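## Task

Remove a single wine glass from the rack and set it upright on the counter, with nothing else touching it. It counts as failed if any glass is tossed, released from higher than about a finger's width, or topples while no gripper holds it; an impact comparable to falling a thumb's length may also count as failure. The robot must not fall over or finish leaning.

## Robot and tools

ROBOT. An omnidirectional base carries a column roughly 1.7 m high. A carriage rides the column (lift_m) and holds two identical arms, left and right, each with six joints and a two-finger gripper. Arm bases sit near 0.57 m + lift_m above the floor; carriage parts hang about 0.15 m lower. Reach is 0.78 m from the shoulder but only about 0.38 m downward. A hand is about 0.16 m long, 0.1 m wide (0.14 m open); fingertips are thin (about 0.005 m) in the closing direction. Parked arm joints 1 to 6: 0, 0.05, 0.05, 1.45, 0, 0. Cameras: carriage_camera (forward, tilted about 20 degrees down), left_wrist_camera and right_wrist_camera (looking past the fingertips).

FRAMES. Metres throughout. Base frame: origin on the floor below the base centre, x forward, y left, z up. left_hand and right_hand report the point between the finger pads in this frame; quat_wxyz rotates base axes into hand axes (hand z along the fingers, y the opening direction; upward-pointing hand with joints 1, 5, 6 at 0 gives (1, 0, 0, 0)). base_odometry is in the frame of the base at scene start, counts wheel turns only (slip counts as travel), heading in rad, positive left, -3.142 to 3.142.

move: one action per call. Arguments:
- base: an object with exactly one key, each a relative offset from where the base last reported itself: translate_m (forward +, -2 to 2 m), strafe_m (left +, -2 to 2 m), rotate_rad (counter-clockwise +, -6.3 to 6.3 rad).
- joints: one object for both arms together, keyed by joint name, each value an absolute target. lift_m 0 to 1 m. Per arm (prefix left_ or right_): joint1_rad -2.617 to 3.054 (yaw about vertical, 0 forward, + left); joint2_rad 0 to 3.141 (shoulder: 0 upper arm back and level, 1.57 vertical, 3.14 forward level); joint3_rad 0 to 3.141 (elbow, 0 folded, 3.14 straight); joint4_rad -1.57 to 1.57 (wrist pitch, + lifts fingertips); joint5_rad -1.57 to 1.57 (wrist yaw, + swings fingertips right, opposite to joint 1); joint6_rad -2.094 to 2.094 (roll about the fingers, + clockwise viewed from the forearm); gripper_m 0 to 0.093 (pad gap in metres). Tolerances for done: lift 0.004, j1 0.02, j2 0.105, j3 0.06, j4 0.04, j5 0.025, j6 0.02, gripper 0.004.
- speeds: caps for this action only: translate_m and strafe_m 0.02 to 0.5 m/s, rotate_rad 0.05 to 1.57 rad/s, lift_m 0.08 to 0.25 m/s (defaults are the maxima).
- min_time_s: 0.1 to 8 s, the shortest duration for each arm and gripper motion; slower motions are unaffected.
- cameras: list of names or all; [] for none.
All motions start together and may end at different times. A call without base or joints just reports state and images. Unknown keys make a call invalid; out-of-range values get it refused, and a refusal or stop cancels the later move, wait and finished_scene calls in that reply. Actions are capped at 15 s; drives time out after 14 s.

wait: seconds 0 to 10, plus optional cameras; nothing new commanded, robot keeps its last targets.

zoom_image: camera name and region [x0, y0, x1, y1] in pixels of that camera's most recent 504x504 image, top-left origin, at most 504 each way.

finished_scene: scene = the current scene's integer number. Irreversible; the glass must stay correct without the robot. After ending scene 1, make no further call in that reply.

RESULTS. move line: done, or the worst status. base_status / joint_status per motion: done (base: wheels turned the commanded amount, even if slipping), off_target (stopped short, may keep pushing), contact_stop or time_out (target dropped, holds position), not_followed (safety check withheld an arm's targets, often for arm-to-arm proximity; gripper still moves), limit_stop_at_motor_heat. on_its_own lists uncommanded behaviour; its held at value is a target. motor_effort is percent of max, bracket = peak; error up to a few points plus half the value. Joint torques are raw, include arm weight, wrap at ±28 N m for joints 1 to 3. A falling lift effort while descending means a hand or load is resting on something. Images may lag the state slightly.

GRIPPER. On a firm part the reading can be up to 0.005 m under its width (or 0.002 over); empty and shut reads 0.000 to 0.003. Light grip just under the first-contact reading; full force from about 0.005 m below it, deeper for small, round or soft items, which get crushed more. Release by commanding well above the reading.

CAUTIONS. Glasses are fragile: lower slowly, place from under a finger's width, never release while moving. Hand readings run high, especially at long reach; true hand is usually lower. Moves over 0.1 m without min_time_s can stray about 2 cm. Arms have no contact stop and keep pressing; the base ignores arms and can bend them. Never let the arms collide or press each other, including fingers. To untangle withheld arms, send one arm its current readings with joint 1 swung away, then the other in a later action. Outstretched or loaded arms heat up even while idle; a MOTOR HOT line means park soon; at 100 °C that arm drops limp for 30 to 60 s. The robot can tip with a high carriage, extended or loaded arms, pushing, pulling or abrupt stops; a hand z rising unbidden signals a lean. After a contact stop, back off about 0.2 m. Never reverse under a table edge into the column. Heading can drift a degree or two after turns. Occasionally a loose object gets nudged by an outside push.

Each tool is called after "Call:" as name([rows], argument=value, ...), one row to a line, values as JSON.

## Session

Call:
move(cameras=["carriage_camera"])

Call:
zoom_image(camera="carriage_camera", region=[180, 130, 380, 330])

Scene clock: 0.00 s.
Joint torques (N m): no reading
base_odometry: x=+0.000 y=+0.000 heading=+0.000
base_status: not commanded
joint_positions: lift_m=+0.300 left_joint1_rad=+0.003 left_joint2_rad=+0.043 left_joint3_rad=+0.048 left_joint4_rad=+1.413 left_joint5_rad=+0.046 left_joint6_rad=+0.033 left_gripper_m=+0.09396 right_joint1_rad=-0.012 right_joint2_rad=+0.057 right_joint3_rad=+0.037 right_joint4_rad=+1.477 right_joint5_rad=+0.039 right_joint6_rad=-0.033 right_gripper_m=+0.09396
joint_status: not commanded
motor_effort: lift_m=+22 drive_wheels=-2
left_hand: x=+0.2701 y=+0.3076 z=+1.3163 quat_wxyz=(+0.997, +0.024, +0.076, +0.016) (m; base frame)
right_hand: x=+0.2623 y=-0.3225 z=+1.3152 quat_wxyz=(+0.998, +0.019, +0.057, -0.024) (m; base frame)
pictures: carriage_camera

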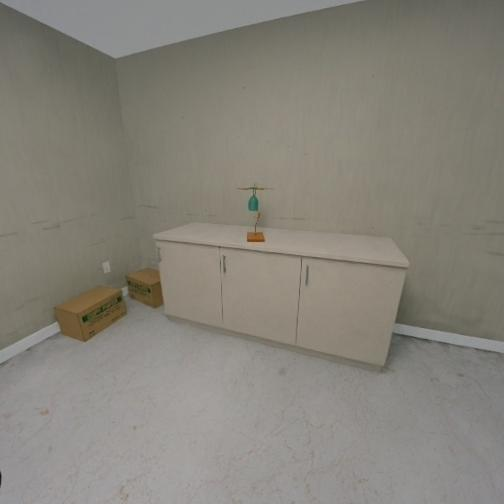

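Scaled by 2.520 from the camera's 504x504 image, which has a finer 720x720 frame.

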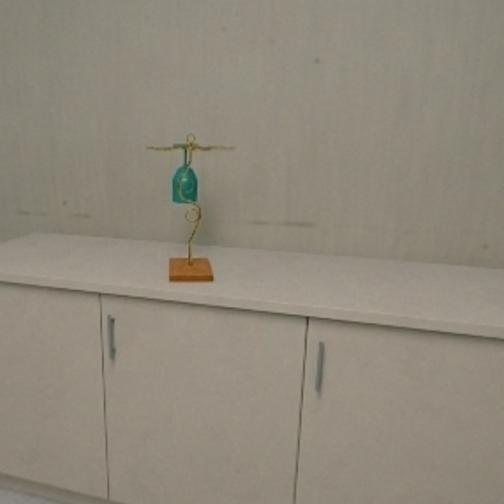

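Call:
move(base={"rotate_rad": -0.386}, cameras=[])

Call:
move(base={"strafe_m": 0.42}, cameras=["carriage_camera"])

Call:
move(base={"translate_m": 0.8}, joints={"lift_m": 0.6, "left_joint1_rad": 0, "left_joint2_rad": 1.0, "left_joint3_rad": 1.0, "left_joint4_rad": 0, "left_joint5_rad": 0, "left_joint6_rad": 0}, min_time_s=2.5, cameras=["carriage_camera", "left_wrist_camera"])

Call:
zoom_image(camera="left_wrist_camera", region=[150, 180, 400, 430])

Scene clock: 5.80 s.
Joint torques (N m): left_arm=[-0.25 4.1 6.68 -0.1 -0.04 0.04] | right_arm=[0.66 3.71 6.97 -0.16 -0.13 0.04]
move: done
base_odometry: x=+0.000 y=+0.000 heading=-0.386
base_status: done
joint_positions: lift_m=+0.300 left_joint1_rad=+0.003 left_joint2_rad=+0.043 left_joint3_rad=+0.048 left_joint4_rad=+1.413 left_joint5_rad=+0.046 left_joint6_rad=+0.033 left_gripper_m=+0.09396 right_joint1_rad=-0.012 right_joint2_rad=+0.057 right_joint3_rad=+0.037 right_joint4_rad=+1.477 right_joint5_rad=+0.039 right_joint6_rad=-0.033 right_gripper_m=+0.09396
joint_status: not commanded
motor_effort: lift_m=+22(23) drive_wheels=+1(6)
left_hand: x=+0.2703 y=+0.3076 z=+1.3163 quat_wxyz=(+0.997, +0.024, +0.076, +0.016) (m; base frame)
right_hand: x=+0.2623 y=-0.3225 z=+1.3152 quat_wxyz=(+0.998, +0.019, +0.057, -0.024) (m; base frame)
pictures: none
No camera images: "cameras" was empty.

Scene clock: 8.77 s.
Joint torques (N m): left_arm=[-0.2 4.11 6.75 -0.09 -0.04 0.04] | right_arm=[0.73 3.73 6.95 -0.13 -0.12 0.07]
move: done
base_odometry: x=+0.158 y=+0.389 heading=-0.386
base_status: done
joint_positions: lift_m=+0.300 left_joint1_rad=+0.003 left_joint2_rad=+0.043 left_joint3_rad=+0.048 left_joint4_rad=+1.413 left_joint5_rad=+0.046 left_joint6_rad=+0.033 left_gripper_m=+0.09396 right_joint1_rad=-0.012 right_joint2_rad=+0.057 right_joint3_rad=+0.037 right_joint4_rad=+1.477 right_joint5_rad=+0.039 right_joint6_rad=-0.033 right_gripper_m=+0.09396
joint_status: not commanded
motor_effort: lift_m=+22(23) drive_wheels=+1(10)
left_hand: x=+0.2703 y=+0.3076 z=+1.3163 quat_wxyz=(+0.997, +0.024, +0.076, +0.016) (m; base frame)
right_hand: x=+0.2623 y=-0.3225 z=+1.3152 quat_wxyz=(+0.998, +0.019, +0.057, -0.024) (m; base frame)
pictures: carriage_camera

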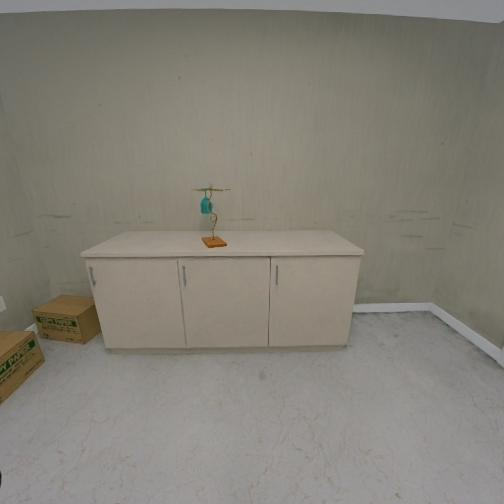

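Scene clock: 12.63 s.
Joint torques (N m): left_arm=[-0.49 -2.17 11.07 1.88 -0.15 -0.03] | right_arm=[0.62 3.73 7.06 -0.1 -0.11 0.05]
move: done
base_odometry: x=+0.900 y=+0.088 heading=-0.386
base_status: done
joint_positions: lift_m=+0.600 left_joint1_rad=+0.003 left_joint2_rad=+0.993 left_joint3_rad=+0.973 left_joint4_rad=+0.012 left_joint5_rad=+0.011 left_joint6_rad=+0.010 left_gripper_m=+0.09396 right_joint1_rad=-0.012 right_joint2_rad=+0.057 right_joint3_rad=+0.037 right_joint4_rad=+1.476 right_joint5_rad=+0.039 right_joint6_rad=-0.033 right_gripper_m=+0.09396
joint_status: all done
motor_effort: lift_m=+23(29) drive_wheels=-4(9)
left_hand: x=+0.6015 y=+0.3146 z=+1.5731 quat_wxyz=(+0.704, +0.006, +0.710, +0.001) (m; base frame)
right_hand: x=+0.2626 y=-0.3225 z=+1.6150 quat_wxyz=(+0.998, +0.019, +0.058, -0.024) (m; base frame)
pictures: carriage_camera, left_wrist_camera

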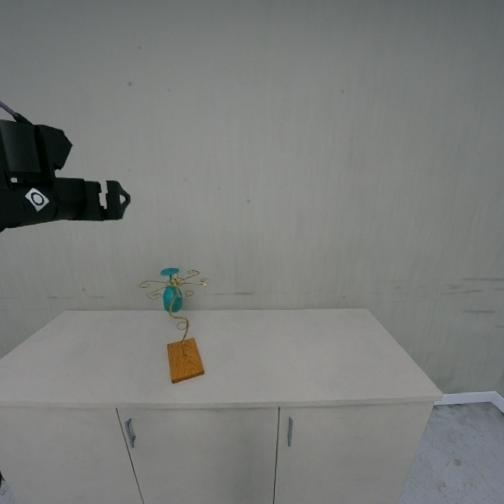

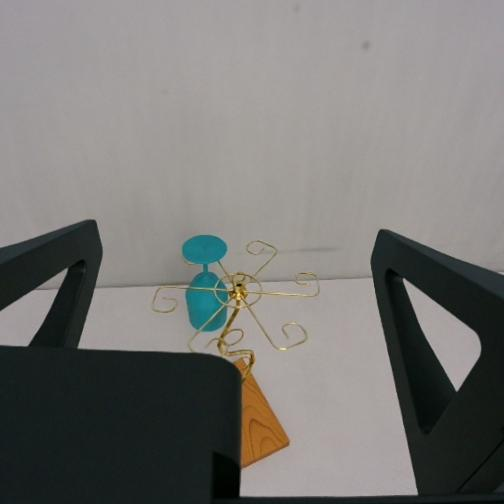

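Scaled by 2.016 from the camera's 504x504 image, which has a finer 720x720 frame.

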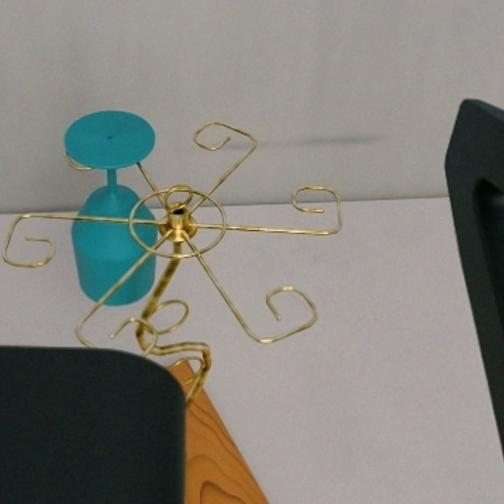

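Call:
zoom_image(camera="carriage_camera", region=[110, 250, 240, 400])

Scaled by 3.360 from the camera's 504x504 image, which has a finer 720x720 frame.

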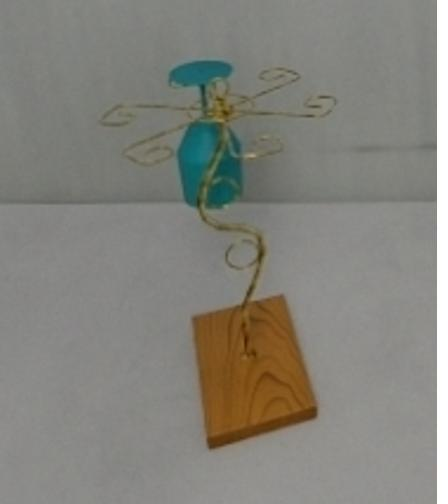

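Call:
move(base={"strafe_m": 0.385}, joints={"lift_m": 0.46, "left_joint1_rad": 0, "left_joint2_rad": 2.41, "left_joint3_rad": 2.12, "left_joint4_rad": -1.28, "left_joint5_rad": 1.56, "left_joint6_rad": -1.57}, min_time_s=2.5, cameras=[])

Call:
move(base={"translate_m": 0.22}, joints={"lift_m": 0.45, "left_joint2_rad": 2.774, "left_joint3_rad": 2.672, "left_joint4_rad": -1.475}, min_time_s=2, speeds={"translate_m": 0.15}, cameras=["carriage_camera", "left_wrist_camera"])

Scene clock: 37.97 s.
Joint torques (N m): left_arm=[-0.72 -11.32 9.07 0.16 0.67 -0.07] | right_arm=[0.69 3.69 6.94 -0.15 -0.12 0.05]
move: done
base_odometry: x=+1.045 y=+0.445 heading=-0.386
base_status: done
joint_positions: lift_m=+0.460 left_joint1_rad=+0.005 left_joint2_rad=+2.384 left_joint3_rad=+2.098 left_joint4_rad=-1.268 left_joint5_rad=+1.543 left_joint6_rad=-1.558 left_gripper_m=+0.09398 right_joint1_rad=-0.012 right_joint2_rad=+0.057 right_joint3_rad=+0.037 right_joint4_rad=+1.476 right_joint5_rad=+0.039 right_joint6_rad=-0.033 right_gripper_m=+0.09396
joint_status: all done
joint sent to its limit — left_joint5_rad, upper limit.
motor_effort: lift_m=+20(21) drive_wheels=+0(6)
left_hand: x=+0.6977 y=+0.1440 z=+1.2500 quat_wxyz=(-0.484, -0.501, +0.513, -0.502) (m; base frame)
right_hand: x=+0.2626 y=-0.3225 z=+1.4754 quat_wxyz=(+0.998, +0.019, +0.058, -0.024) (m; base frame)
pictures: none
No camera images: "cameras" was empty.

Scene clock: 40.43 s.
Joint torques (N m): left_arm=[-0.64 -12.75 9.14 0.13 0.6 -0.05] | right_arm=[0.62 3.7 7.08 -0.14 -0.13 0.04]
move: done
base_odometry: x=+1.249 y=+0.362 heading=-0.386
base_status: done
joint_positions: lift_m=+0.450 left_joint1_rad=+0.005 left_joint2_rad=+2.745 left_joint3_rad=+2.650 left_joint4_rad=-1.465 left_joint5_rad=+1.547 left_joint6_rad=-1.561 left_gripper_m=+0.09398 right_joint1_rad=-0.012 right_joint2_rad=+0.057 right_joint3_rad=+0.037 right_joint4_rad=+1.477 right_joint5_rad=+0.039 right_joint6_rad=-0.033 right_gripper_m=+0.09396
joint_status: all done
motor_effort: lift_m=+21(21) drive_wheels=+1(7)
left_hand: x=+0.7466 y=+0.1443 z=+1.2092 quat_wxyz=(-0.488, -0.502, +0.510, -0.501) (m; base frame)
right_hand: x=+0.2624 y=-0.3225 z=+1.4654 quat_wxyz=(+0.998, +0.019, +0.057, -0.024) (m; base frame)
pictures: carriage_camera, left_wrist_camera

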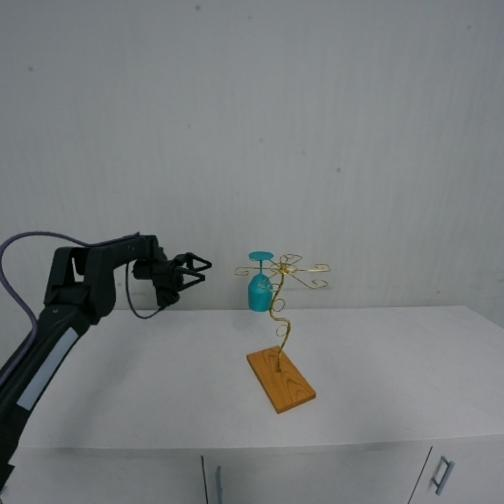

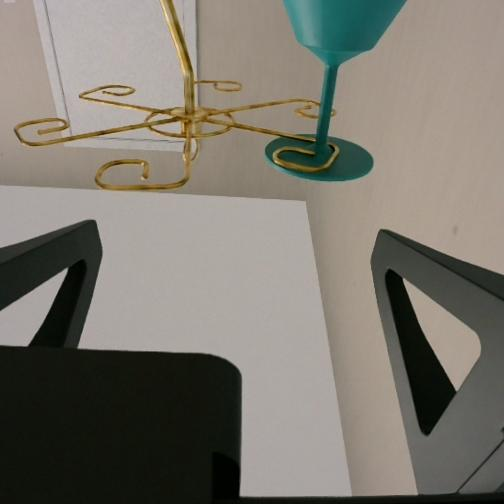

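Call:
move(base={"translate_m": 0.05}, joints={"lift_m": 0.437}, speeds={"translate_m": 0.1}, cameras=["left_wrist_camera"])

Scene clock: 42.80 s.
Joint torques (N m): left_arm=[-0.68 -13.72 8.25 0.21 0.58 -0.08] | right_arm=[0.7 3.73 6.95 -0.15 -0.12 0.04]
move: done
base_odometry: x=+1.295 y=+0.343 heading=-0.385
base_status: done
joint_positions: lift_m=+0.437 left_joint1_rad=+0.005 left_joint2_rad=+2.757 left_joint3_rad=+2.658 left_joint4_rad=-1.469 left_joint5_rad=+1.550 left_joint6_rad=-1.561 left_gripper_m=+0.09398 right_joint1_rad=-0.012 right_joint2_rad=+0.057 right_joint3_rad=+0.037 right_joint4_rad=+1.478 right_joint5_rad=+0.039 right_joint6_rad=-0.033 right_gripper_m=+0.09396
joint_status: all done
motor_effort: lift_m=+21(21) drive_wheels=-4(9)
left_hand: x=+0.7473 y=+0.1443 z=+1.1931 quat_wxyz=(-0.490, -0.503, +0.507, -0.499) (m; base frame)
right_hand: x=+0.2622 y=-0.3225 z=+1.4524 quat_wxyz=(+0.998, +0.019, +0.057, -0.024) (m; base frame)
pictures: left_wrist_camera

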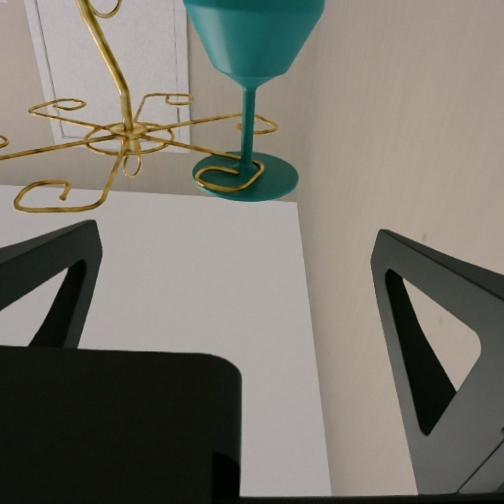

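Call:
move(base={"strafe_m": -0.08}, speeds={"strafe_m": 0.08}, cameras=["left_wrist_camera"])

Scene clock: 45.90 s.
Joint torques (N m): left_arm=[-0.57 -13.79 8.25 0.17 0.6 -0.02] | right_arm=[0.68 3.73 6.94 -0.15 -0.13 0.05]
move: done
base_odometry: x=+1.265 y=+0.269 heading=-0.385
base_status: done
joint_positions: lift_m=+0.437 left_joint1_rad=+0.002 left_joint2_rad=+2.757 left_joint3_rad=+2.658 left_joint4_rad=-1.469 left_joint5_rad=+1.550 left_joint6_rad=-1.561 left_gripper_m=+0.09398 right_joint1_rad=-0.012 right_joint2_rad=+0.057 right_joint3_rad=+0.037 right_joint4_rad=+1.478 right_joint5_rad=+0.039 right_joint6_rad=-0.033 right_gripper_m=+0.09396
joint_status: not commanded
motor_effort: lift_m=+21(21) drive_wheels=+0(6)
left_hand: x=+0.7466 y=+0.1423 z=+1.1931 quat_wxyz=(-0.491, -0.502, +0.508, -0.498) (m; base frame)
right_hand: x=+0.2622 y=-0.3225 z=+1.4524 quat_wxyz=(+0.998, +0.019, +0.057, -0.024) (m; base frame)
pictures: left_wrist_camera

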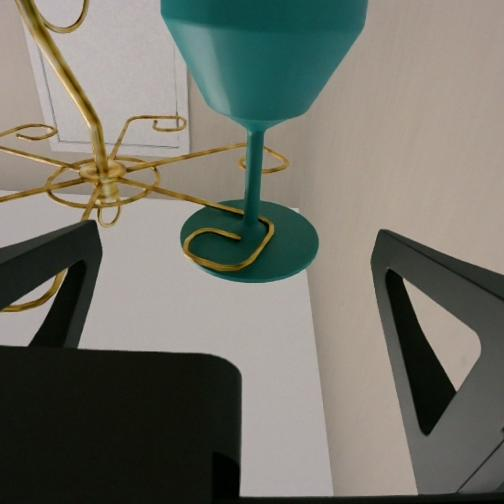

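Call:
move(base={"translate_m": 0.007}, joints={"lift_m": 0.442}, speeds={"translate_m": 0.04}, cameras=[])

Call:
move(base={"strafe_m": -0.045}, speeds={"strafe_m": 0.06}, cameras=["carriage_camera", "left_wrist_camera"])

Scene clock: 50.87 s.
Joint torques (N m): left_arm=[-0.5 -13.96 7.76 0.17 0.58 -0.02] | right_arm=[0.64 3.7 6.98 -0.14 -0.11 0.05]
move: done
base_odometry: x=+1.271 y=+0.267 heading=-0.385
base_status: done
joint_positions: lift_m=+0.442 left_joint1_rad=+0.002 left_joint2_rad=+2.758 left_joint3_rad=+2.662 left_joint4_rad=-1.471 left_joint5_rad=+1.552 left_joint6_rad=-1.561 left_gripper_m=+0.09398 right_joint1_rad=-0.012 right_joint2_rad=+0.057 right_joint3_rad=+0.037 right_joint4_rad=+1.477 right_joint5_rad=+0.039 right_joint6_rad=-0.033 right_gripper_m=+0.09396
joint_status: all done
motor_effort: lift_m=+24(28) drive_wheels=+0(4)
left_hand: x=+0.7467 y=+0.1423 z=+1.1982 quat_wxyz=(-0.491, -0.502, +0.508, -0.499) (m; base frame)
right_hand: x=+0.2623 y=-0.3225 z=+1.4570 quat_wxyz=(+0.998, +0.019, +0.057, -0.024) (m; base frame)
pictures: none
No camera images: "cameras" was empty.

Scene clock: 52.13 s.
Joint torques (N m): left_arm=[-0.28 -13.81 7.76 0.18 0.54 -0.01] | right_arm=[0.7 3.74 6.93 -0.16 -0.12 0.05]
move: done
base_odometry: x=+1.255 y=+0.225 heading=-0.385
base_status: done
joint_positions: lift_m=+0.442 left_joint1_rad=+0.000 left_joint2_rad=+2.758 left_joint3_rad=+2.662 left_joint4_rad=-1.471 left_joint5_rad=+1.552 left_joint6_rad=-1.561 left_gripper_m=+0.09398 right_joint1_rad=-0.012 right_joint2_rad=+0.057 right_joint3_rad=+0.037 right_joint4_rad=+1.477 right_joint5_rad=+0.039 right_joint6_rad=-0.033 right_gripper_m=+0.09396
joint_status: not commanded
motor_effort: lift_m=+24(24) drive_wheels=-2(5)
left_hand: x=+0.7464 y=+0.1415 z=+1.1982 quat_wxyz=(-0.492, -0.501, +0.508, -0.498) (m; base frame)
right_hand: x=+0.2623 y=-0.3225 z=+1.4570 quat_wxyz=(+0.998, +0.019, +0.057, -0.024) (m; base frame)
pictures: carriage_camera, left_wrist_camera

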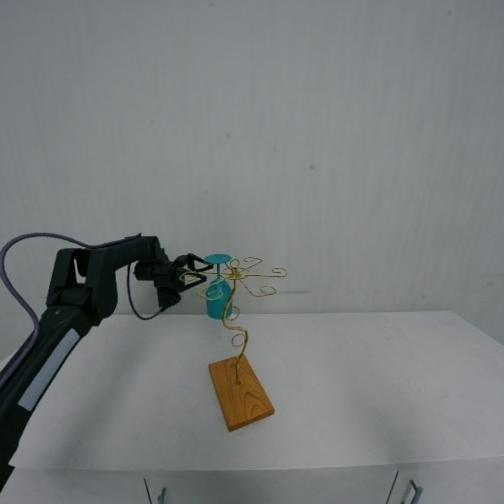

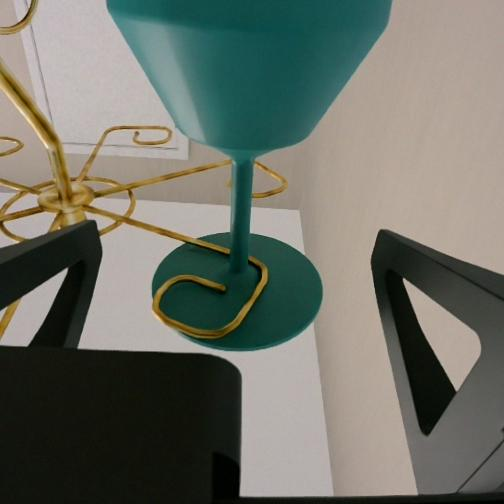

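Call:
move(base={"strafe_m": -0.019}, speeds={"strafe_m": 0.04}, cameras=[])

Call:
move(joints={"left_gripper_m": 0.018}, min_time_s=1.5, cameras=["left_wrist_camera"])

Scene clock: 56.23 s.
Joint torques (N m): left_arm=[-0.42 -13.91 7.86 0.16 0.59 -0.05] | right_arm=[0.68 3.75 6.87 -0.14 -0.12 0.05]
move: done
base_odometry: x=+1.248 y=+0.207 heading=-0.385
base_status: done
joint_positions: lift_m=+0.442 left_joint1_rad=+0.000 left_joint2_rad=+2.758 left_joint3_rad=+2.662 left_joint4_rad=-1.471 left_joint5_rad=+1.552 left_joint6_rad=-1.561 left_gripper_m=+0.09398 right_joint1_rad=-0.012 right_joint2_rad=+0.057 right_joint3_rad=+0.037 right_joint4_rad=+1.477 right_joint5_rad=+0.039 right_joint6_rad=-0.033 right_gripper_m=+0.09396
joint_status: not commanded
motor_effort: lift_m=+24(24) drive_wheels=+0(6)
left_hand: x=+0.7465 y=+0.1417 z=+1.1982 quat_wxyz=(-0.492, -0.502, +0.508, -0.499) (m; base frame)
right_hand: x=+0.2623 y=-0.3225 z=+1.4570 quat_wxyz=(+0.998, +0.019, +0.057, -0.024) (m; base frame)
pictures: none
No camera images: "cameras" was empty.

Scene clock: 58.03 s.
Joint torques (N m): left_arm=[-0.38 -13.94 7.86 0.18 0.57 -0.02] | right_arm=[0.73 3.67 6.89 -0.13 -0.12 0.05]
move: done
base_odometry: x=+1.248 y=+0.207 heading=-0.385
base_status: not commanded
joint_positions: lift_m=+0.442 left_joint1_rad=+0.000 left_joint2_rad=+2.758 left_joint3_rad=+2.662 left_joint4_rad=-1.471 left_joint5_rad=+1.552 left_joint6_rad=-1.561 left_gripper_m=+0.01810 right_joint1_rad=-0.012 right_joint2_rad=+0.057 right_joint3_rad=+0.037 right_joint4_rad=+1.477 right_joint5_rad=+0.039 right_joint6_rad=-0.033 right_gripper_m=+0.09396
joint_status: all done
motor_effort: lift_m=+24(24) drive_wheels=+0(2)
left_hand: x=+0.7465 y=+0.1417 z=+1.1982 quat_wxyz=(-0.492, -0.502, +0.508, -0.499) (m; base frame)
right_hand: x=+0.2623 y=-0.3225 z=+1.4570 quat_wxyz=(+0.998, +0.019, +0.057, -0.024) (m; base frame)
pictures: left_wrist_camera

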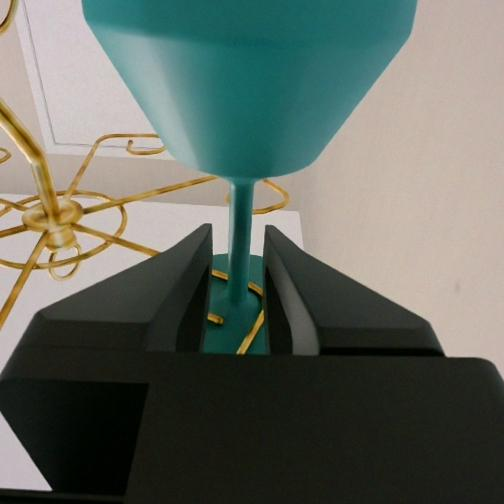

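Call:
move(joints={"left_gripper_m": 0.002}, min_time_s=2.5, cameras=["left_wrist_camera"])

Scene clock: 62.03 s.
Joint torques (N m): left_arm=[-0.34 -13.78 7.79 0.17 0.59 -0.03] | right_arm=[0.7 3.71 6.91 -0.13 -0.11 0.05]
move: done
base_odometry: x=+1.248 y=+0.207 heading=-0.385
base_status: not commanded
joint_positions: lift_m=+0.442 left_joint1_rad=+0.000 left_joint2_rad=+2.758 left_joint3_rad=+2.662 left_joint4_rad=-1.471 left_joint5_rad=+1.552 left_joint6_rad=-1.561 left_gripper_m=+0.00210 right_joint1_rad=-0.012 right_joint2_rad=+0.057 right_joint3_rad=+0.037 right_joint4_rad=+1.477 right_joint5_rad=+0.039 right_joint6_rad=-0.033 right_gripper_m=+0.09396
joint_status: all done
motor_effort: lift_m=+24(24) drive_wheels=+0(1)
left_hand: x=+0.7465 y=+0.1417 z=+1.1982 quat_wxyz=(-0.492, -0.502, +0.508, -0.499) (m; base frame)
right_hand: x=+0.2623 y=-0.3225 z=+1.4570 quat_wxyz=(+0.998, +0.019, +0.057, -0.024) (m; base frame)
pictures: left_wrist_camera

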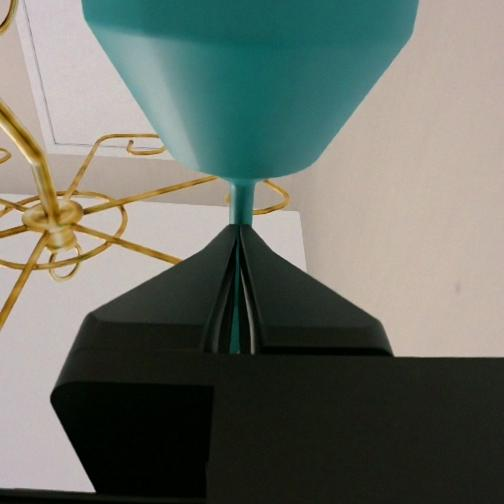

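Call:
move(joints={"left_gripper_m": 0.035, "lift_m": 0.445}, min_time_s=0.7, cameras=[])

Call:
move(base={"strafe_m": -0.0175}, speeds={"strafe_m": 0.04}, cameras=[])

Call:
move(joints={"left_gripper_m": 0.014}, min_time_s=1.0, cameras=["left_wrist_camera"])

Scene clock: 65.13 s.
Joint torques (N m): left_arm=[-0.4 -14.02 7.73 0.19 0.56 -0.02] | right_arm=[0.65 3.74 6.94 -0.13 -0.11 0.05]
move: done
base_odometry: x=+1.248 y=+0.207 heading=-0.385
base_status: not commanded
joint_positions: lift_m=+0.445 left_joint1_rad=+0.000 left_joint2_rad=+2.758 left_joint3_rad=+2.663 left_joint4_rad=-1.471 left_joint5_rad=+1.552 left_joint6_rad=-1.561 left_gripper_m=+0.03490 right_joint1_rad=-0.012 right_joint2_rad=+0.057 right_joint3_rad=+0.037 right_joint4_rad=+1.477 right_joint5_rad=+0.039 right_joint6_rad=-0.033 right_gripper_m=+0.09396
joint_status: all done
motor_effort: lift_m=+24(27) drive_wheels=+0(2)
left_hand: x=+0.7466 y=+0.1417 z=+1.2014 quat_wxyz=(-0.492, -0.501, +0.508, -0.499) (m; base frame)
right_hand: x=+0.2623 y=-0.3225 z=+1.4600 quat_wxyz=(+0.998, +0.019, +0.057, -0.024) (m; base frame)
pictures: none
No camera images: "cameras" was empty.

Scene clock: 66.10 s.
Joint torques (N m): left_arm=[-0.4 -13.93 7.66 0.18 0.57 -0.03] | right_arm=[0.68 3.67 6.94 -0.15 -0.14 0.04]
move: done
base_odometry: x=+1.241 y=+0.191 heading=-0.385
base_status: done
joint_positions: lift_m=+0.445 left_joint1_rad=+0.000 left_joint2_rad=+2.758 left_joint3_rad=+2.663 left_joint4_rad=-1.471 left_joint5_rad=+1.552 left_joint6_rad=-1.561 left_gripper_m=+0.03490 right_joint1_rad=-0.012 right_joint2_rad=+0.057 right_joint3_rad=+0.037 right_joint4_rad=+1.477 right_joint5_rad=+0.039 right_joint6_rad=-0.033 right_gripper_m=+0.09396
joint_status: not commanded
motor_effort: lift_m=+24(24) drive_wheels=+0(6)
left_hand: x=+0.7465 y=+0.1415 z=+1.2014 quat_wxyz=(-0.492, -0.501, +0.508, -0.499) (m; base frame)
right_hand: x=+0.2623 y=-0.3225 z=+1.4600 quat_wxyz=(+0.998, +0.019, +0.057, -0.024) (m; base frame)
pictures: none
No camera images: "cameras" was empty.

Scene clock: 67.40 s.
Joint torques (N m): left_arm=[-0.46 -13.89 7.71 0.17 0.57 -0.05] | right_arm=[0.7 3.71 6.91 -0.14 -0.12 0.04]
move: done
base_odometry: x=+1.241 y=+0.191 heading=-0.385
base_status: not commanded
joint_positions: lift_m=+0.445 left_joint1_rad=+0.000 left_joint2_rad=+2.758 left_joint3_rad=+2.663 left_joint4_rad=-1.471 left_joint5_rad=+1.552 left_joint6_rad=-1.561 left_gripper_m=+0.01410 right_joint1_rad=-0.012 right_joint2_rad=+0.057 right_joint3_rad=+0.037 right_joint4_rad=+1.477 right_joint5_rad=+0.039 right_joint6_rad=-0.033 right_gripper_m=+0.09396
joint_status: all done
motor_effort: lift_m=+24(24) drive_wheels=-2(3)
left_hand: x=+0.7465 y=+0.1415 z=+1.2014 quat_wxyz=(-0.492, -0.501, +0.508, -0.499) (m; base frame)
right_hand: x=+0.2623 y=-0.3225 z=+1.4600 quat_wxyz=(+0.998, +0.019, +0.057, -0.024) (m; base frame)
pictures: left_wrist_camera

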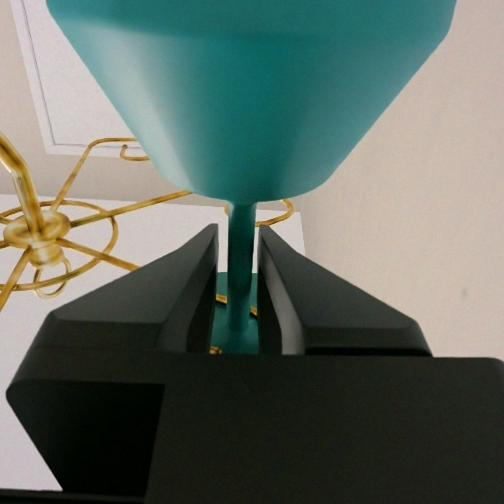

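Call:
move(joints={"left_gripper_m": 0.002}, min_time_s=2, cameras=["left_wrist_camera"])

Scene clock: 70.47 s.
Joint torques (N m): left_arm=[-0.39 -13.91 7.73 0.19 0.56 -0.03] | right_arm=[0.68 3.69 6.95 -0.13 -0.14 0.05]
move: off_target
base_odometry: x=+1.241 y=+0.191 heading=-0.385
base_status: not commanded
joint_positions: lift_m=+0.445 left_joint1_rad=+0.000 left_joint2_rad=+2.758 left_joint3_rad=+2.663 left_joint4_rad=-1.471 left_joint5_rad=+1.552 left_joint6_rad=-1.561 left_gripper_m=+0.00700 right_joint1_rad=-0.012 right_joint2_rad=+0.057 right_joint3_rad=+0.037 right_joint4_rad=+1.477 right_joint5_rad=+0.039 right_joint6_rad=-0.033 right_gripper_m=+0.09396
joint_status: left_gripper_m off_target (ended at +0.00702, target +0.00200)
motor_effort: lift_m=+24(24) drive_wheels=-3(3)
left_hand: x=+0.7465 y=+0.1415 z=+1.2014 quat_wxyz=(-0.492, -0.501, +0.508, -0.499) (m; base frame)
right_hand: x=+0.2623 y=-0.3225 z=+1.4600 quat_wxyz=(+0.998, +0.019, +0.057, -0.024) (m; base frame)
pictures: left_wrist_camera

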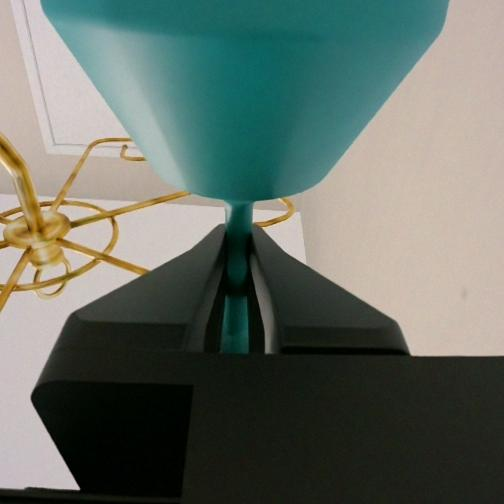

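Call:
move(joints={"left_gripper_m": 0.0, "lift_m": 0.46}, min_time_s=1, speeds={"lift_m": 0.08}, cameras=["carriage_camera", "left_wrist_camera"])

Call:
zoom_image(camera="carriage_camera", region=[130, 220, 300, 390])

Call:
zoom_image(camera="left_wrist_camera", region=[0, 100, 340, 380])

Scene clock: 75.03 s.
Joint torques (N m): left_arm=[-0.34 -14.37 7.68 0.18 0.93 0.01] | right_arm=[0.72 3.75 6.94 -0.13 -0.11 0.04]
move: off_target
base_odometry: x=+1.241 y=+0.191 heading=-0.385
base_status: not commanded
joint_positions: lift_m=+0.460 left_joint1_rad=+0.000 left_joint2_rad=+2.764 left_joint3_rad=+2.663 left_joint4_rad=-1.471 left_joint5_rad=+1.510 left_joint6_rad=-1.561 left_gripper_m=+0.00699 right_joint1_rad=-0.012 right_joint2_rad=+0.057 right_joint3_rad=+0.037 right_joint4_rad=+1.477 right_joint5_rad=+0.039 right_joint6_rad=-0.033 right_gripper_m=+0.09396
joint_status: left_gripper_m off_target (ended at +0.00699, target +0.00000); the others done
motor_effort: lift_m=+24(28) drive_wheels=-2(3)
left_hand: x=+0.7469 y=+0.1420 z=+1.2062 quat_wxyz=(-0.482, -0.513, +0.517, -0.487) (m; base frame)
right_hand: x=+0.2623 y=-0.3225 z=+1.4749 quat_wxyz=(+0.998, +0.019, +0.057, -0.024) (m; base frame)
pictures: carriage_camera, left_wrist_camera

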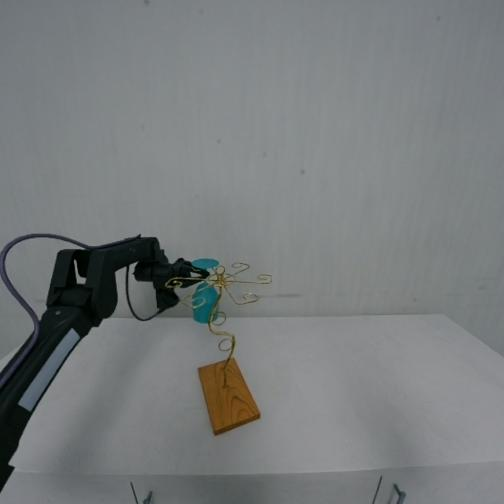

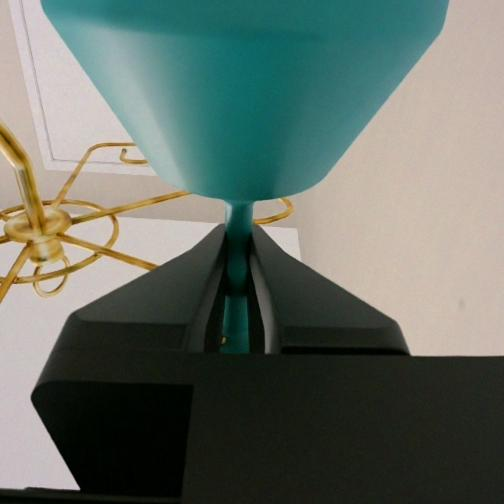

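Scaled by 2.965 from the camera's 504x504 image, which has a finer 720x720 frame.

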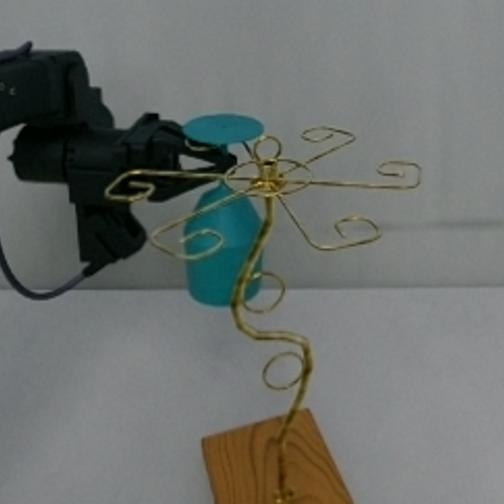

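Scaled by 1.482 from the camera's 504x504 image, which has a finer 720x720 frame.

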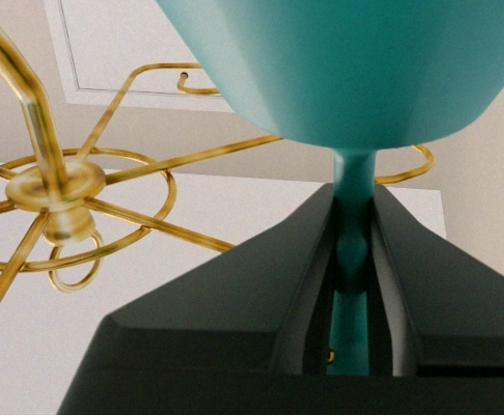

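Call:
move(base={"strafe_m": -0.012}, joints={"lift_m": 0.47}, speeds={"strafe_m": 0.03, "lift_m": 0.1}, cameras=["carriage_camera", "left_wrist_camera"])

Call:
zoom_image(camera="carriage_camera", region=[150, 230, 280, 330])

Scene clock: 82.67 s.
Joint torques (N m): left_arm=[-0.43 -15.31 7.6 0.22 1.09 -0.04] | right_arm=[0.64 3.7 6.95 -0.11 -0.15 0.04]
move: done
base_odometry: x=+1.237 y=+0.180 heading=-0.385
base_status: done
joint_positions: lift_m=+0.470 left_joint1_rad=-0.001 left_joint2_rad=+2.773 left_joint3_rad=+2.663 left_joint4_rad=-1.471 left_joint5_rad=+1.494 left_joint6_rad=-1.561 left_gripper_m=+0.00699 right_joint1_rad=-0.012 right_joint2_rad=+0.057 right_joint3_rad=+0.038 right_joint4_rad=+1.477 right_joint5_rad=+0.039 right_joint6_rad=-0.033 right_gripper_m=+0.09396
joint_status: all done
motor_effort: lift_m=+24(29) drive_wheels=-3(7)
left_hand: x=+0.7471 y=+0.1416 z=+1.2089 quat_wxyz=(-0.481, -0.519, +0.519, -0.480) (m; base frame)
right_hand: x=+0.2623 y=-0.3225 z=+1.4851 quat_wxyz=(+0.998, +0.019, +0.057, -0.024) (m; base frame)
pictures: carriage_camera, left_wrist_camera

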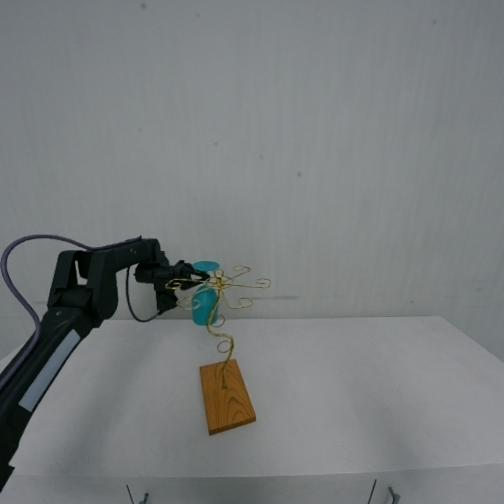

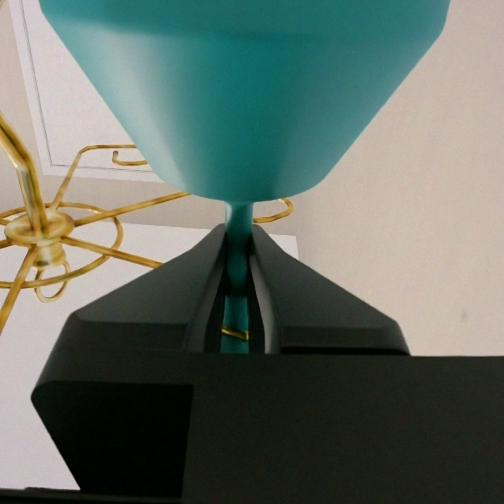

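Scaled by 3.877 from the camera's 504x504 image, which has a finer 720x720 frame.

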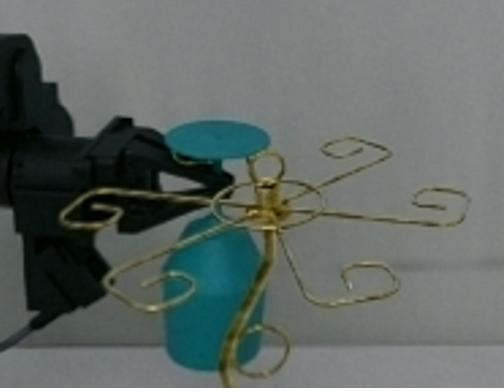

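Call:
move(joints={"lift_m": 0.485}, speeds={"lift_m": 0.1}, cameras=["carriage_camera", "left_wrist_camera"])

Call:
zoom_image(camera="carriage_camera", region=[150, 230, 280, 330])

Scene clock: 85.30 s.
Joint torques (N m): left_arm=[-0.2 -16.06 7.61 0.19 1.08 0] | right_arm=[0.66 3.75 6.89 -0.14 -0.12 0.05]
move: done
base_odometry: x=+1.237 y=+0.180 heading=-0.385
base_status: not commanded
joint_positions: lift_m=+0.485 left_joint1_rad=-0.002 left_joint2_rad=+2.782 left_joint3_rad=+2.663 left_joint4_rad=-1.471 left_joint5_rad=+1.490 left_joint6_rad=-1.561 left_gripper_m=+0.00699 right_joint1_rad=-0.012 right_joint2_rad=+0.057 right_joint3_rad=+0.038 right_joint4_rad=+1.477 right_joint5_rad=+0.039 right_joint6_rad=-0.033 right_gripper_m=+0.09396
joint_status: all done
motor_effort: lift_m=+24(29) drive_wheels=+0(2)
left_hand: x=+0.7472 y=+0.1411 z=+1.2191 quat_wxyz=(-0.482, -0.521, +0.518, -0.476) (m; base frame)
right_hand: x=+0.2623 y=-0.3225 z=+1.5001 quat_wxyz=(+0.998, +0.019, +0.057, -0.024) (m; base frame)
pictures: carriage_camera, left_wrist_camera

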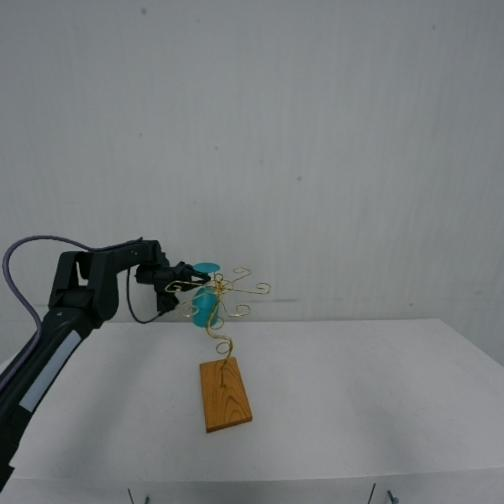

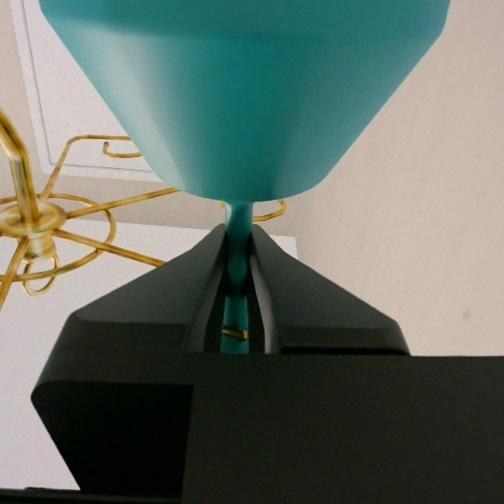

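Scaled by 3.877 from the camera's 504x504 image, which has a finer 720x720 frame.

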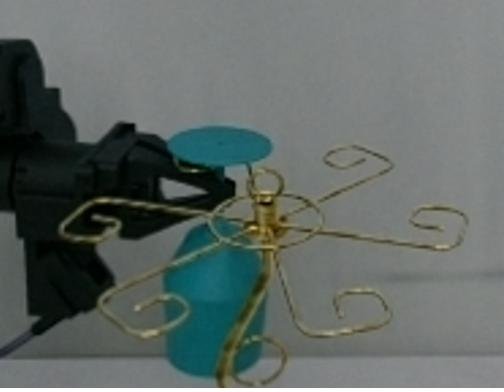

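Call:
move(base={"translate_m": -0.022}, speeds={"translate_m": 0.04}, cameras=["carriage_camera", "left_wrist_camera"])

Call:
zoom_image(camera="carriage_camera", region=[150, 230, 280, 330])

Scene clock: 89.27 s.
Joint torques (N m): left_arm=[-0.09 -16.12 7.68 0.14 1.01 -0.02] | right_arm=[0.69 3.74 7.05 -0.19 -0.12 0.03]
move: done
base_odometry: x=+1.217 y=+0.188 heading=-0.385
base_status: done
joint_positions: lift_m=+0.485 left_joint1_rad=-0.001 left_joint2_rad=+2.782 left_joint3_rad=+2.663 left_joint4_rad=-1.470 left_joint5_rad=+1.505 left_joint6_rad=-1.561 left_gripper_m=+0.00699 right_joint1_rad=-0.012 right_joint2_rad=+0.057 right_joint3_rad=+0.038 right_joint4_rad=+1.476 right_joint5_rad=+0.039 right_joint6_rad=-0.033 right_gripper_m=+0.09396
joint_status: not commanded
motor_effort: lift_m=+24(24) drive_wheels=+0(3)
left_hand: x=+0.7474 y=+0.1411 z=+1.2218 quat_wxyz=(-0.486, -0.518, +0.515, -0.481) (m; base frame)
right_hand: x=+0.2624 y=-0.3225 z=+1.5001 quat_wxyz=(+0.998, +0.019, +0.057, -0.024) (m; base frame)
pictures: carriage_camera, left_wrist_camera

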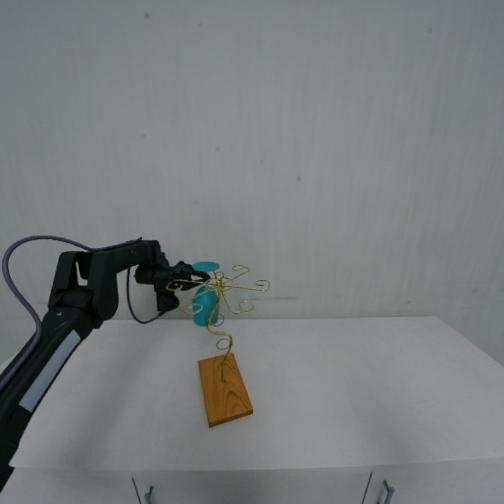

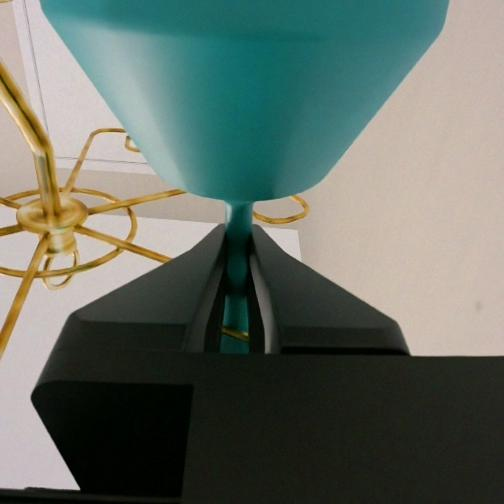

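Scaled by 3.877 from the camera's 504x504 image, which has a finer 720x720 frame.

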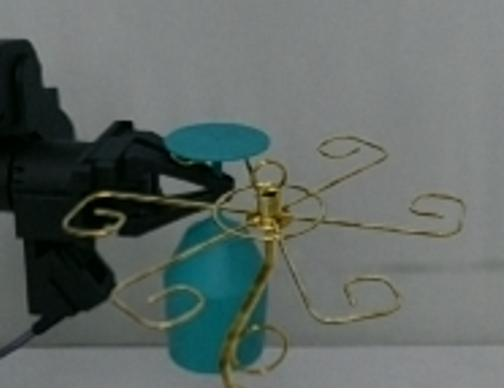

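Call:
move(joints={"lift_m": 0.467}, speeds={"lift_m": 0.1}, cameras=["carriage_camera", "left_wrist_camera"])

Call:
zoom_image(camera="carriage_camera", region=[150, 230, 280, 330])

Call:
zoom_image(camera="left_wrist_camera", region=[150, 180, 330, 360])

Scene clock: 94.20 s.
Joint torques (N m): left_arm=[-0.31 -16.03 7.68 0.07 0.91 0.03] | right_arm=[0.65 3.7 7.02 -0.13 -0.13 0.04]
move: done
base_odometry: x=+1.217 y=+0.188 heading=-0.385
base_status: not commanded
joint_positions: lift_m=+0.467 left_joint1_rad=+0.001 left_joint2_rad=+2.782 left_joint3_rad=+2.663 left_joint4_rad=-1.471 left_joint5_rad=+1.513 left_joint6_rad=-1.566 left_gripper_m=+0.00699 right_joint1_rad=-0.012 right_joint2_rad=+0.057 right_joint3_rad=+0.038 right_joint4_rad=+1.476 right_joint5_rad=+0.039 right_joint6_rad=-0.033 right_gripper_m=+0.09396
joint_status: all done
motor_effort: lift_m=+21(21) drive_wheels=-1(2)
left_hand: x=+0.7477 y=+0.1422 z=+1.2053 quat_wxyz=(-0.489, -0.518, +0.511, -0.482) (m; base frame)
right_hand: x=+0.2624 y=-0.3225 z=+1.4825 quat_wxyz=(+0.998, +0.019, +0.057, -0.024) (m; base frame)
pictures: carriage_camera, left_wrist_camera

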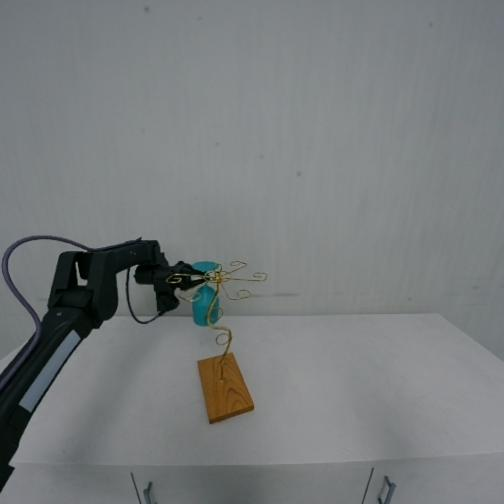

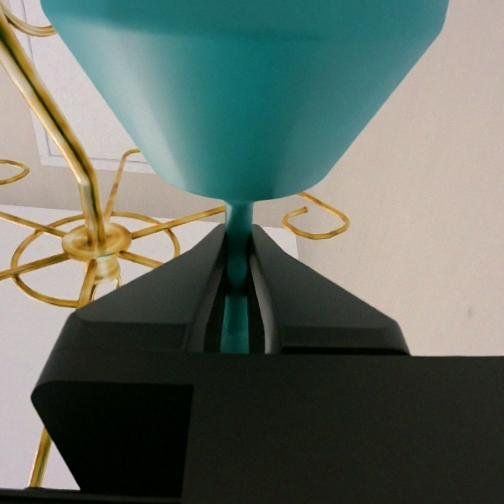

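Scaled by 3.877 from the camera's 504x504 image, which has a finer 720x720 frame.

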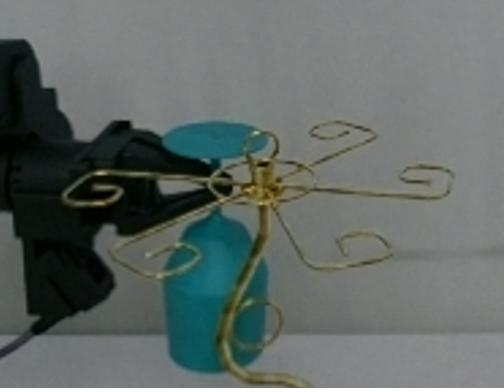

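Scaled by 2.800 from the camera's 504x504 image, which has a finer 720x720 frame.

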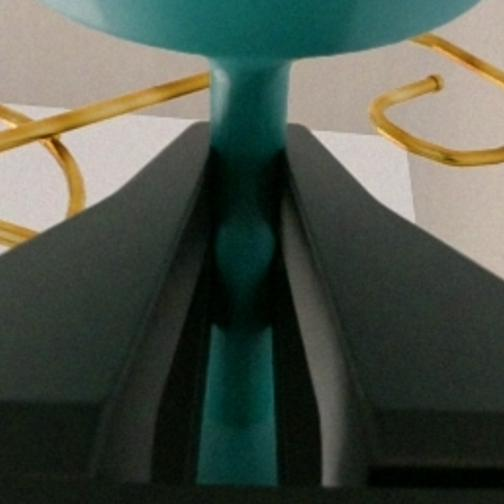

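Call:
move(base={"translate_m": -0.011}, joints={"lift_m": 0.471}, speeds={"translate_m": 0.04}, cameras=[])

Call:
move(base={"strafe_m": -0.006}, speeds={"strafe_m": 0.04}, cameras=["carriage_camera", "left_wrist_camera"])

Call:
zoom_image(camera="carriage_camera", region=[150, 230, 280, 330])

Scene clock: 97.37 s.
Joint torques (N m): left_arm=[-0.57 -16.01 7.54 0.1 0.94 0.05] | right_arm=[0.58 3.71 6.84 -0.13 -0.13 0.05]
move: done
base_odometry: x=+1.206 y=+0.192 heading=-0.385
base_status: done
joint_positions: lift_m=+0.471 left_joint1_rad=+0.002 left_joint2_rad=+2.783 left_joint3_rad=+2.663 left_joint4_rad=-1.472 left_joint5_rad=+1.511 left_joint6_rad=-1.568 left_gripper_m=+0.00699 right_joint1_rad=-0.012 right_joint2_rad=+0.057 right_joint3_rad=+0.038 right_joint4_rad=+1.476 right_joint5_rad=+0.039 right_joint6_rad=-0.033 right_gripper_m=+0.09396
joint_status: all done
motor_effort: lift_m=+24(28) drive_wheels=+0(6)
left_hand: x=+0.7479 y=+0.1430 z=+1.2083 quat_wxyz=(-0.489, -0.520, +0.510, -0.481) (m; base frame)
right_hand: x=+0.2625 y=-0.3225 z=+1.4860 quat_wxyz=(+0.998, +0.019, +0.058, -0.024) (m; base frame)
pictures: none
No camera images: "cameras" was empty.

Scene clock: 98.13 s.
Joint torques (N m): left_arm=[-0.57 -16.14 7.66 0.11 0.93 0.04] | right_arm=[0.65 3.7 6.94 -0.11 -0.12 0.04]
move: done
base_odometry: x=+1.204 y=+0.186 heading=-0.385
base_status: done
joint_positions: lift_m=+0.471 left_joint1_rad=+0.005 left_joint2_rad=+2.783 left_joint3_rad=+2.663 left_joint4_rad=-1.472 left_joint5_rad=+1.509 left_joint6_rad=-1.568 left_gripper_m=+0.00699 right_joint1_rad=-0.012 right_joint2_rad=+0.057 right_joint3_rad=+0.038 right_joint4_rad=+1.476 right_joint5_rad=+0.039 right_joint6_rad=-0.033 right_gripper_m=+0.09396
joint_status: not commanded
motor_effort: lift_m=+25(25) drive_wheels=-2(4)
left_hand: x=+0.7483 y=+0.1442 z=+1.2079 quat_wxyz=(-0.488, -0.521, +0.510, -0.481) (m; base frame)
right_hand: x=+0.2625 y=-0.3225 z=+1.4860 quat_wxyz=(+0.998, +0.019, +0.058, -0.024) (m; base frame)
pictures: carriage_camera, left_wrist_camera

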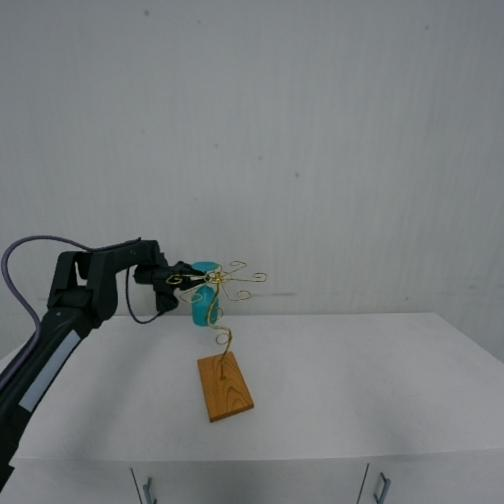

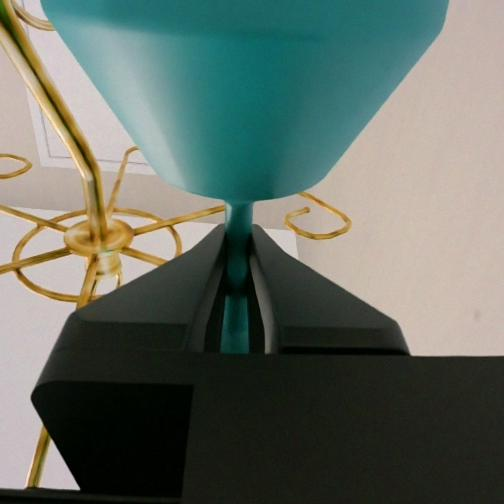

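Scaled by 3.877 from the camera's 504x504 image, which has a finer 720x720 frame.

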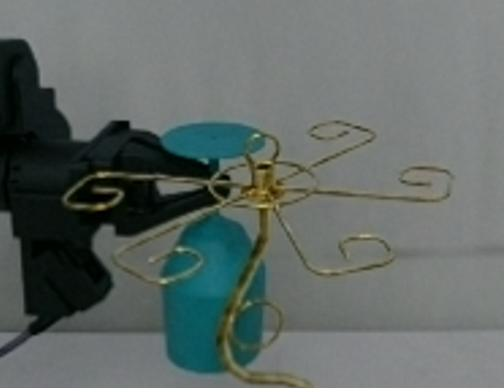

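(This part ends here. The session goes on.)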